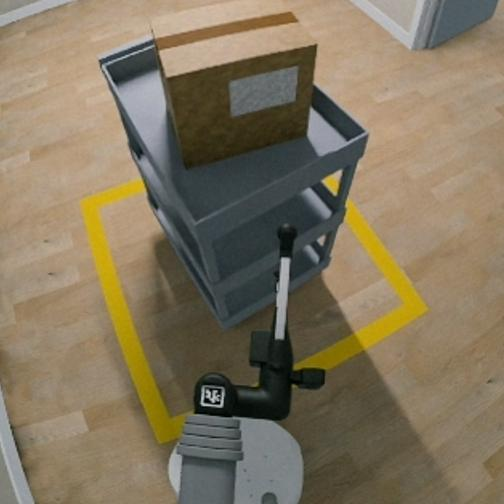

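Call:
move(r2={"base": {"translate_m": 0.108, "strafe_m": 0.134}, "joints": {"wrist_yaw_rad": 0.44}, "speeds": {"wrist_yaw_rad": 0.08}, "contact_limits": {"translate_m": 0.8}, "pace": "slow"}, blocking=false)

Call:
wait(seconds=4, cameras=["r2_wrist_camera", "r2_head_camera"])

Scene clock: 1716.23 s.
move: r2 moving
r1: as last shown
r1.base_tilt: forward=-1.5 right=+1.3
r1.lidar_m: 0.48 0.62 1.12 0.82 0.76 0.80 1.14 1.25 1.25 1.83 1.98 0.71
r1.motor_effort: lift_m=+19(19) arm_m=+4(4) wheel_0=-4(5) wheel_1=-2(2) wheel_2=+2(3)
r1.servo_current: wrist_yaw_rad=59(72) wrist_pitch_rad=52(52) wrist_roll_rad=59(59) gripper_m=39(46)
r1.wrist_depth_mm: - - - - - 1661 1160 / - - - - - 1661 1182 / - - - 492 - 539 - / - - - 436 - - - / - 559 539 392 - - - / - 211 508 355 190 194 - / - 480 477 143 - - -
r2.base_odometry: x=-3.340 y=+0.269 heading=-2.120
r2.turned_by_wheels: +0.002
r2.turned_by_imu: +0.002
r2.base_tilt: forward=-0.7 right=+0.0
r2.lidar_m: 0.39 0.42 3.57 4.78 4.74 1.94 1.33 1.24 1.30 1.11 1.04 0.79
r2.base_status: translate_m moving; strafe_m moving
r2.joint_positions: lift_m=+0.760 arm_m=+0.000 wrist_yaw_rad=+0.591 wrist_pitch_rad=+0.001 wrist_roll_rad=+0.000 gripper_m=-0.029
r2.joint_status: wrist_yaw_rad moving
r2.measured_speeds: translate_m=+0.031 strafe_m=+0.037 rotate_rad=+0.000 lift_m=+0.000 arm_m=+0.000 wrist_yaw_rad=-0.005 wrist_pitch_rad=+0.000 wrist_roll_rad=+0.000
r2.motor_effort: lift_m=+21(21) arm_m=-3(4) wheel_0=+11(20) wheel_1=+11(11) wheel_2=-2(12)
r2.servo_current: wrist_yaw_rad=631(631) wrist_pitch_rad=39(46) wrist_roll_rad=46(59) gripper_m=98(111)
r2.contact_limits: translate_m 0.8
r2.hand_pose: x=+0.4591 y=+0.0881 z=+0.9377 quat_wxyz=(+0.957, +0.000, +0.001, +0.291) (m; r2's base frame)
r2.wrist_depth_mm: - - 234 240 243 248 253 / - - 237 241 245 249 253 / - - 237 242 246 250 254 / - - 239 244 247 252 256 / - - 238 204 249 253 256 / - - 178 169 250 254 258 / - 240 242 - 251 258 260
pictures: none

Scene clock: 1718.73 s.
earlier move: r2 off_target
r1.base_odometry: x=-0.891 y=+2.795 heading=-1.335
r1.turned_by_wheels: +0.000
r1.turned_by_imu: +0.000
r1.base_tilt: forward=-1.6 right=+1.3
r1.lidar_m: 0.47 0.60 1.13 0.81 0.76 0.80 1.14 1.25 1.27 1.83 2.00 0.69
r1.base_status: not commanded
r1.joint_positions: lift_m=+0.659 arm_m=+0.000 wrist_yaw_rad=+0.001 wrist_pitch_rad=+0.007 wrist_roll_rad=+1.572 gripper_m=+0.141
r1.joint_status: not commanded
r1.measured_speeds: all 0
r1.motor_effort: lift_m=+19(19) arm_m=+4(4) wheel_0=-4(5) wheel_1=-2(3) wheel_2=+2(3)
r1.servo_current: wrist_yaw_rad=46(72) wrist_pitch_rad=52(59) wrist_roll_rad=39(65) gripper_m=39(52)
r1.hand_pose: x=+0.4594 y=-0.0871 z=+0.8351 quat_wxyz=(+0.707, +0.707, +0.003, -0.002) (m; r1's base frame)
r1.wrist_depth_mm: - - - - - 1661 1160 / - - - - - 1708 1160 / - - - 492 - 544 - / - - - 439 - 1921 - / - 564 544 394 - - - / - 210 512 355 191 195 - / - 477 484 143 - - -
r2.base_odometry: x=-3.286 y=+0.118 heading=-2.120
r2.turned_by_wheels: +0.000
r2.turned_by_imu: +0.004
r2.base_tilt: forward=-0.6 right=+0.0
r2.lidar_m: 0.36 0.43 3.43 4.58 4.70 2.12 1.47 1.40 1.46 1.16 1.07 0.67
r2.base_status: done
r2.joint_positions: lift_m=+0.760 arm_m=+0.000 wrist_yaw_rad=+0.488 wrist_pitch_rad=+0.001 wrist_roll_rad=+0.000 gripper_m=-0.029
r2.joint_status: wrist_yaw_rad off_target (ended at +0.488, target +0.440)
r2.measured_speeds: all 0
r2.on_its_own: wrist_yaw_rad is at rest, and its servo_current (449 mA) is outside its rest range (0 to 104 mA)
r2.motor_effort: lift_m=+21(21) arm_m=-4(4) wheel_0=+11(20) wheel_1=+7(14) wheel_2=+1(12)
r2.servo_current: wrist_yaw_rad=449(819) wrist_pitch_rad=33(52) wrist_roll_rad=52(59) gripper_m=104(111)
r2.contact_limits: translate_m 0.8
r2.hand_pose: x=+0.4666 y=+0.0579 z=+0.9377 quat_wxyz=(+0.970, +0.000, +0.001, +0.241) (m; r2's base frame)
r2.wrist_depth_mm: - - 238 238 241 242 243 / - - 239 242 241 243 244 / - - 241 241 243 244 245 / - - 243 243 244 246 247 / - - 242 175 244 247 248 / - - 179 167 247 249 249 / - 1863 247 - 249 250 251
wait: 2.50 of 4 s (r2 has come to rest)
pictures: r2_head_camera, r2_wrist_camera
Images, in order (width x height): r2_head_camera 420x560, r2_wrist_camera 616x392.

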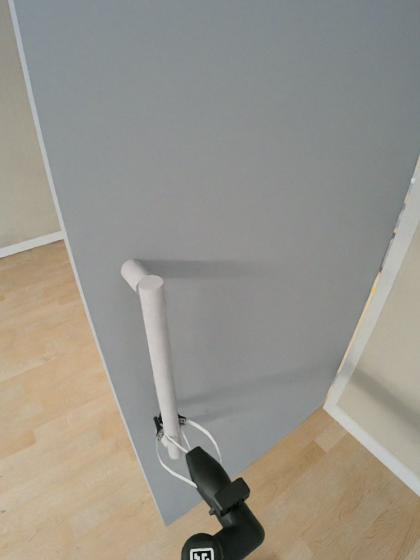

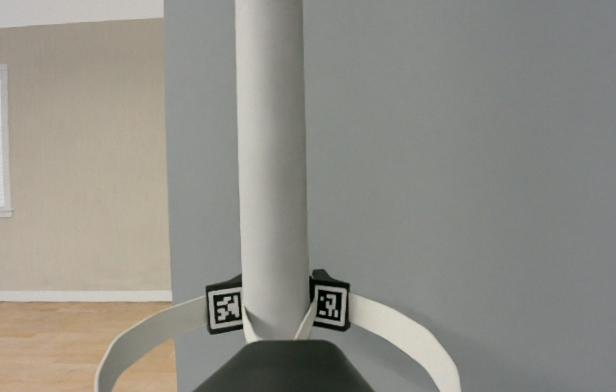

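Call:
move(r2={"base": {"translate_m": 0.118, "strafe_m": 0.128}, "joints": {"wrist_yaw_rad": 0.30}, "speeds": {"wrist_yaw_rad": 0.08}, "contact_limits": {"translate_m": 0.8}, "pace": "slow"}, blocking=false)

Call:
wait(seconds=4, cameras=["r2_wrist_camera", "r2_head_camera"])

Scene clock: 1738.13 s.
move: r2 moving
r1: as last shown
r1.lidar_m: 0.49 0.62 1.13 0.78 0.74 0.80 1.16 1.22 1.26 1.80 2.00 0.70
r1.motor_effort: lift_m=+19(19) arm_m=+4(4) wheel_0=-4(5) wheel_1=-2(2) wheel_2=+2(3)
r1.servo_current: wrist_yaw_rad=46(65) wrist_pitch_rad=52(59) wrist_roll_rad=52(59) gripper_m=46(46)
r1.wrist_depth_mm: - - - - - 1618 1160 / - - - - - 1708 1182 / - - - 496 - 544 - / - - - 439 - 1983 - / - 554 544 394 - - - / - 209 512 357 190 194 - / - 480 484 142 - - -
r2.base_odometry: x=-3.282 y=+0.106 heading=-2.119
r2.turned_by_wheels: +0.002
r2.turned_by_imu: +0.002
r2.base_tilt: forward=-0.7 right=+0.1
r2.lidar_m: 0.39 0.45 3.44 4.52 4.69 2.14 1.50 1.41 1.46 1.17 1.09 0.68
r2.base_status: translate_m moving; strafe_m moving
r2.joint_positions: lift_m=+0.760 arm_m=+0.000 wrist_yaw_rad=+0.458 wrist_pitch_rad=+0.001 wrist_roll_rad=+0.000 gripper_m=-0.029
r2.joint_status: wrist_yaw_rad moving
r2.measured_speeds: translate_m=+0.033 strafe_m=+0.037 rotate_rad=-0.001 lift_m=+0.000 arm_m=+0.000 wrist_yaw_rad=-0.074 wrist_pitch_rad=+0.000 wrist_roll_rad=+0.000
r2.motor_effort: lift_m=+21(21) arm_m=-4(4) wheel_0=+11(13) wheel_1=+11(12) wheel_2=-1(2)
r2.servo_current: wrist_yaw_rad=540(572) wrist_pitch_rad=39(46) wrist_roll_rad=52(65) gripper_m=98(104)
r2.contact_limits: translate_m 0.8
r2.hand_pose: x=+0.4682 y=+0.0492 z=+0.9377 quat_wxyz=(+0.974, +0.000, +0.001, +0.227) (m; r2's base frame)
r2.wrist_depth_mm: - - 237 240 241 243 245 / - - 238 241 243 243 246 / - - 239 242 243 246 247 / - - 241 244 245 247 249 / - - 243 204 247 248 251 / - - 177 168 247 249 251 / - 1863 246 - 247 252 253
pictures: none

Scene clock: 1740.63 s.
earlier move: r2 off_target
r1.base_odometry: x=-0.891 y=+2.795 heading=-1.335
r1.turned_by_wheels: +0.000
r1.turned_by_imu: +0.000
r1.base_tilt: forward=-1.6 right=+1.3
r1.lidar_m: 0.47 0.61 1.10 0.80 0.76 0.80 1.15 1.25 1.28 1.83 1.99 0.72
r1.base_status: not commanded
r1.joint_positions: lift_m=+0.659 arm_m=+0.000 wrist_yaw_rad=+0.001 wrist_pitch_rad=+0.007 wrist_roll_rad=+1.572 gripper_m=+0.141
r1.joint_status: not commanded
r1.measured_speeds: all 0
r1.motor_effort: lift_m=+19(19) arm_m=+4(4) wheel_0=-4(5) wheel_1=-2(2) wheel_2=+2(3)
r1.servo_current: wrist_yaw_rad=52(72) wrist_pitch_rad=46(59) wrist_roll_rad=59(65) gripper_m=39(46)
r1.hand_pose: x=+0.4594 y=-0.0871 z=+0.8351 quat_wxyz=(+0.707, +0.707, +0.003, -0.002) (m; r1's base frame)
r1.wrist_depth_mm: - - - - - 1618 1160 / - - - - - 1708 1160 / - - - 492 - 535 - / - - - 436 - 1983 - / - 559 539 394 - - - / - 210 512 357 191 195 - / - 477 480 143 - - -
r2.base_odometry: x=-3.238 y=-0.049 heading=-2.120
r2.turned_by_wheels: -0.001
r2.turned_by_imu: +0.002
r2.base_tilt: forward=-0.7 right=+0.0
r2.lidar_m: 0.39 3.17 3.26 4.37 4.65 2.31 1.66 1.56 1.63 1.20 1.14 0.59
r2.base_status: done
r2.joint_positions: lift_m=+0.760 arm_m=+0.000 wrist_yaw_rad=+0.327 wrist_pitch_rad=+0.001 wrist_roll_rad=+0.000 gripper_m=-0.029
r2.joint_status: wrist_yaw_rad off_target (ended at +0.328, target +0.300)
r2.measured_speeds: all 0
r2.on_its_own: wrist_yaw_rad is at rest, and its servo_current (169 mA) is outside its rest range (0 to 104 mA)
r2.motor_effort: lift_m=+21(21) arm_m=-4(4) wheel_0=+3(14) wheel_1=+5(12) wheel_2=+1(4)
r2.servo_current: wrist_yaw_rad=169(605) wrist_pitch_rad=39(46) wrist_roll_rad=33(65) gripper_m=98(104)
r2.contact_limits: translate_m 0.8
r2.hand_pose: x=+0.4721 y=+0.0099 z=+0.9377 quat_wxyz=(+0.987, +0.000, +0.001, +0.163) (m; r2's base frame)
r2.wrist_depth_mm: - - 239 165 242 245 246 / - - 239 165 244 245 248 / - - 241 166 246 247 249 / - - 243 166 247 248 251 / - - 244 167 248 250 251 / - - 183 167 248 251 253 / - - 247 - 250 253 253
wait: 2.50 of 4 s (r2 has come to rest)
pictures: r2_head_camera, r2_wrist_camera
Images, in order (width x height): r2_head_camera 420x560, r2_wrist_camera 616x392.

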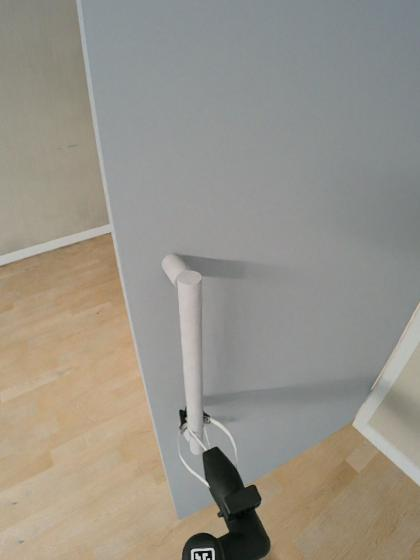

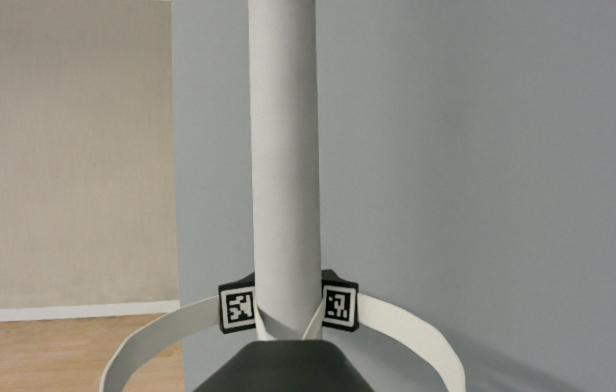

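Call:
move(r2={"base": {"translate_m": 0.217, "strafe_m": 0.131}, "joints": {"wrist_yaw_rad": 0.075}, "speeds": {"wrist_yaw_rad": 0.095}, "contact_limits": {"translate_m": 0.8}, "pace": "slow"}, blocking=false)

Call:
wait(seconds=5, cameras=["r2_wrist_camera", "r2_head_camera"])

Scene clock: 1761.67 s.
move: r2 moving
r1: as last shown
r1.lidar_m: 0.48 0.62 1.10 0.82 0.76 0.81 1.15 1.24 1.26 1.84 1.97 0.70
r1.motor_effort: lift_m=+19(19) arm_m=+4(4) wheel_0=-4(5) wheel_1=-2(2) wheel_2=+3(3)
r1.servo_current: wrist_yaw_rad=46(52) wrist_pitch_rad=39(59) wrist_roll_rad=59(65) gripper_m=46(46)
r1.wrist_depth_mm: - - - - - 1618 1182 / - - - - - 1661 1182 / - - - 488 - 535 - / - - - 436 - 1921 - / - 554 544 392 - - - / - 208 512 357 190 195 - / - 480 480 143 - - -
r2.base_odometry: x=-3.238 y=-0.063 heading=-2.119
r2.turned_by_wheels: +0.001
r2.turned_by_imu: +0.002
r2.base_tilt: forward=-0.7 right=+0.0
r2.lidar_m: 0.40 3.13 3.26 4.34 4.67 2.35 1.66 1.58 1.63 1.21 1.16 0.58
r2.base_status: translate_m moving; strafe_m moving
r2.joint_positions: lift_m=+0.760 arm_m=+0.000 wrist_yaw_rad=+0.295 wrist_pitch_rad=+0.001 wrist_roll_rad=+0.000 gripper_m=-0.029
r2.joint_status: wrist_yaw_rad moving
r2.measured_speeds: translate_m=+0.047 strafe_m=+0.028 rotate_rad=+0.001 lift_m=+0.000 arm_m=+0.000 wrist_yaw_rad=-0.077 wrist_pitch_rad=+0.000 wrist_roll_rad=+0.000
r2.motor_effort: lift_m=+21(21) arm_m=-3(4) wheel_0=+7(7) wheel_1=+9(9) wheel_2=-3(3)
r2.servo_current: wrist_yaw_rad=332(332) wrist_pitch_rad=39(46) wrist_roll_rad=59(65) gripper_m=104(104)
r2.contact_limits: translate_m 0.8
r2.hand_pose: x=+0.4723 y=+0.0003 z=+0.9377 quat_wxyz=(+0.989, +0.000, +0.001, +0.147) (m; r2's base frame)
r2.wrist_depth_mm: - - 238 163 242 246 248 / - - 238 163 244 247 248 / - - 240 163 246 248 250 / - - 241 169 246 249 251 / - - 243 169 249 251 253 / - - 181 165 248 253 253 / - - 245 - 250 254 255
pictures: none

Scene clock: 1764.87 s.
earlier move: r2 off_target
r1.base_odometry: x=-0.891 y=+2.795 heading=-1.335
r1.turned_by_wheels: +0.000
r1.turned_by_imu: +0.000
r1.base_tilt: forward=-1.6 right=+1.3
r1.lidar_m: 0.49 0.59 1.10 0.81 0.74 0.82 1.13 1.24 1.27 1.85 1.99 0.72
r1.base_status: not commanded
r1.joint_positions: lift_m=+0.659 arm_m=+0.000 wrist_yaw_rad=+0.001 wrist_pitch_rad=+0.007 wrist_roll_rad=+1.572 gripper_m=+0.141
r1.joint_status: not commanded
r1.measured_speeds: all 0
r1.motor_effort: lift_m=+19(19) arm_m=+4(4) wheel_0=-5(5) wheel_1=-2(2) wheel_2=+3(3)
r1.servo_current: wrist_yaw_rad=39(72) wrist_pitch_rad=59(59) wrist_roll_rad=52(65) gripper_m=46(52)
r1.hand_pose: x=+0.4594 y=-0.0871 z=+0.8351 quat_wxyz=(+0.707, +0.707, +0.003, -0.002) (m; r1's base frame)
r1.wrist_depth_mm: - - - - - 1618 1138 / - - - - - 1661 1160 / - - - 492 - 544 - / - - - 436 - 1983 - / - 554 539 392 - - - / - 209 512 357 191 194 - / - 480 480 142 - - -
r2.base_odometry: x=-3.239 y=-0.303 heading=-2.119
r2.turned_by_wheels: +0.000
r2.turned_by_imu: +0.006
r2.base_tilt: forward=-0.7 right=+0.1
r2.lidar_m: 0.40 2.93 3.04 4.02 4.66 2.69 1.92 1.81 1.69 1.21 0.81 0.51
r2.base_status: done
r2.joint_positions: lift_m=+0.760 arm_m=+0.000 wrist_yaw_rad=+0.105 wrist_pitch_rad=+0.001 wrist_roll_rad=+0.000 gripper_m=-0.029
r2.joint_status: wrist_yaw_rad off_target (ended at +0.106, target +0.075)
r2.measured_speeds: all 0
r2.on_its_own: wrist_yaw_rad is at rest, and its servo_current (208 mA) is outside its rest range (0 to 104 mA)
r2.motor_effort: lift_m=+21(21) arm_m=-3(4) wheel_0=+1(14) wheel_1=+5(11) wheel_2=+3(5)
r2.servo_current: wrist_yaw_rad=208(520) wrist_pitch_rad=39(52) wrist_roll_rad=59(65) gripper_m=91(104)
r2.contact_limits: translate_m 0.8
r2.hand_pose: x=+0.4669 y=-0.0566 z=+0.9377 quat_wxyz=(+0.999, +0.000, +0.001, +0.053) (m; r2's base frame)
r2.wrist_depth_mm: - - 240 165 240 241 241 / - - 241 166 242 242 242 / - - 244 166 243 243 244 / - - 244 166 244 245 245 / - - 246 166 245 247 247 / - - 183 167 247 248 248 / - 1863 248 - 248 248 249
wait: 3.20 of 5 s (r2 has come to rest)
pictures: r2_head_camera, r2_wrist_camera
Images, in order (width x height): r2_head_camera 420x560, r2_wrist_camera 616x392.

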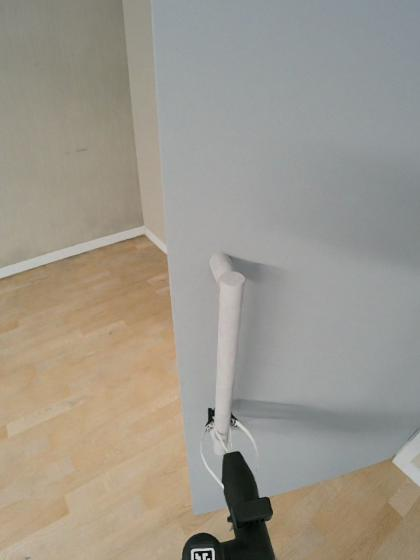

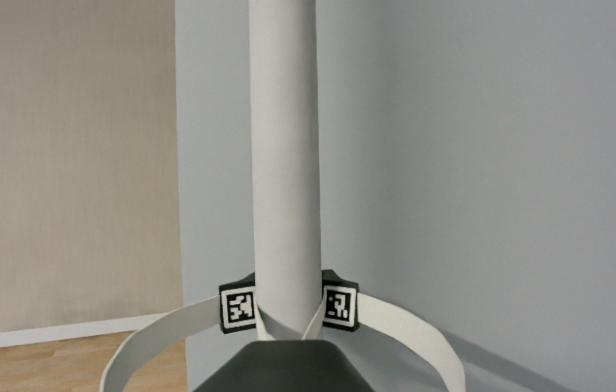

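Call:
move(r2={"base": {"translate_m": 0.243, "strafe_m": 0.070}, "joints": {"wrist_yaw_rad": -0.15}, "speeds": {"wrist_yaw_rad": 0.095}, "contact_limits": {"translate_m": 0.8}, "pace": "slow"}, blocking=false)

Call:
wait(seconds=5, cameras=["r2_wrist_camera", "r2_head_camera"])

Scene clock: 1773.60 s.
move: r2 moving
r1: as last shown
r1.lidar_m: 0.46 0.61 1.12 0.80 0.77 0.78 1.15 1.24 1.27 1.82 1.99 0.67
r1.motor_effort: lift_m=+19(19) arm_m=+3(4) wheel_0=-4(5) wheel_1=-2(2) wheel_2=+2(3)
r1.servo_current: wrist_yaw_rad=39(59) wrist_pitch_rad=46(59) wrist_roll_rad=59(72) gripper_m=46(46)
r1.wrist_depth_mm: - - - - - 1661 1160 / - - - - - 1661 1160 / - - - 492 - 539 - / - - - 436 - 1921 - / - 554 539 394 - - - / - 211 512 357 191 195 - / - 484 480 142 - - -
r2.base_odometry: x=-3.243 y=-0.315 heading=-2.117
r2.turned_by_wheels: +0.002
r2.turned_by_imu: +0.002
r2.base_tilt: forward=-0.7 right=+0.0
r2.lidar_m: 0.39 2.91 3.00 4.01 4.63 2.70 1.93 1.82 1.69 1.19 0.83 0.50
r2.base_status: translate_m moving; strafe_m moving
r2.joint_positions: lift_m=+0.760 arm_m=+0.000 wrist_yaw_rad=+0.073 wrist_pitch_rad=+0.001 wrist_roll_rad=+0.000 gripper_m=-0.029
r2.joint_status: wrist_yaw_rad moving
r2.measured_speeds: translate_m=+0.048 strafe_m=+0.014 rotate_rad=+0.001 lift_m=+0.000 arm_m=+0.000 wrist_yaw_rad=-0.071 wrist_pitch_rad=+0.000 wrist_roll_rad=+0.000
r2.motor_effort: lift_m=+21(21) arm_m=-4(4) wheel_0=+14(15) wheel_1=+7(8) wheel_2=+0(2)
r2.servo_current: wrist_yaw_rad=364(364) wrist_pitch_rad=39(46) wrist_roll_rad=52(52) gripper_m=98(104)
r2.contact_limits: translate_m 0.8
r2.hand_pose: x=+0.4649 y=-0.0661 z=+0.9377 quat_wxyz=(+0.999, +0.000, +0.001, +0.037) (m; r2's base frame)
r2.wrist_depth_mm: - - 239 162 240 241 243 / - - 240 163 241 242 244 / - - 241 164 244 245 245 / - - 242 169 245 245 246 / - - 244 165 246 247 249 / - - 181 169 248 249 250 / - - 247 - 248 250 251
pictures: none

Scene clock: 1776.87 s.
earlier move: r2 off_target
r1.base_odometry: x=-0.891 y=+2.795 heading=-1.335
r1.turned_by_wheels: +0.000
r1.turned_by_imu: +0.000
r1.base_tilt: forward=-1.6 right=+1.3
r1.lidar_m: 0.49 0.66 1.08 0.80 0.76 0.81 1.14 1.24 1.28 1.83 1.99 0.70
r1.base_status: not commanded
r1.joint_positions: lift_m=+0.659 arm_m=+0.000 wrist_yaw_rad=+0.001 wrist_pitch_rad=+0.007 wrist_roll_rad=+1.572 gripper_m=+0.141
r1.joint_status: not commanded
r1.measured_speeds: all 0
r1.motor_effort: lift_m=+19(19) arm_m=+4(4) wheel_0=-5(5) wheel_1=-2(2) wheel_2=+2(3)
r1.servo_current: wrist_yaw_rad=33(72) wrist_pitch_rad=46(59) wrist_roll_rad=65(72) gripper_m=39(52)
r1.hand_pose: x=+0.4594 y=-0.0871 z=+0.8351 quat_wxyz=(+0.707, +0.707, +0.003, -0.002) (m; r1's base frame)
r1.wrist_depth_mm: - - - - - 1661 1182 / - - - - - 1661 1182 / - - - 492 - 539 - / - - - 439 - 1983 - / - 564 544 392 - - - / - 210 508 357 191 194 - / - 477 480 143 - - -
r2.base_odometry: x=-3.306 y=-0.547 heading=-2.118
r2.turned_by_wheels: +0.000
r2.turned_by_imu: +0.005
r2.base_tilt: forward=-0.7 right=+0.1
r2.lidar_m: 0.38 2.67 2.75 3.72 4.72 3.07 2.19 2.07 1.60 1.12 0.62 0.40
r2.base_status: done
r2.joint_positions: lift_m=+0.760 arm_m=+0.000 wrist_yaw_rad=-0.110 wrist_pitch_rad=+0.001 wrist_roll_rad=+0.000 gripper_m=-0.029
r2.joint_status: wrist_yaw_rad off_target (ended at -0.109, target -0.150)
r2.measured_speeds: all 0
r2.on_its_own: wrist_yaw_rad is at rest, and its servo_current (325 mA) is outside its rest range (0 to 104 mA)
r2.motor_effort: lift_m=+21(21) arm_m=-4(4) wheel_0=+8(22) wheel_1=+6(10) wheel_2=+7(7)
r2.servo_current: wrist_yaw_rad=325(696) wrist_pitch_rad=39(46) wrist_roll_rad=52(59) gripper_m=98(104)
r2.contact_limits: translate_m 0.8
r2.hand_pose: x=+0.4480 y=-0.1185 z=+0.9377 quat_wxyz=(+0.998, +0.000, +0.001, -0.055) (m; r2's base frame)
r2.wrist_depth_mm: - - 242 167 237 236 234 / - - 243 163 239 236 236 / - - 245 167 242 238 237 / - - 245 168 242 240 238 / - - 247 165 242 241 238 / - - 185 166 244 243 240 / - - 250 - 245 243 243
wait: 3.27 of 5 s (r2 has come to rest)
pictures: r2_head_camera, r2_wrist_camera
Images, in order (width x height): r2_head_camera 420x560, r2_wrist_camera 616x392.

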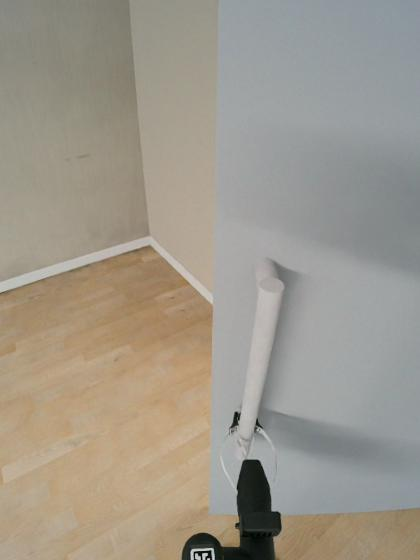

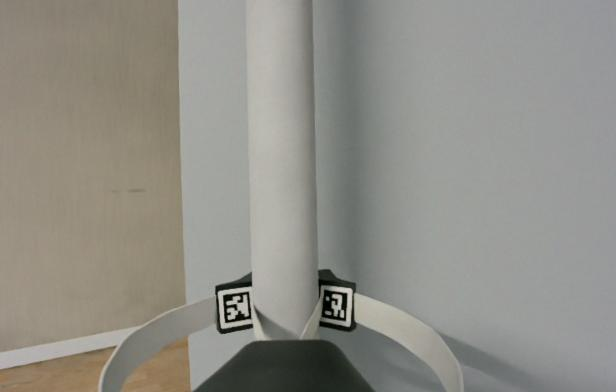

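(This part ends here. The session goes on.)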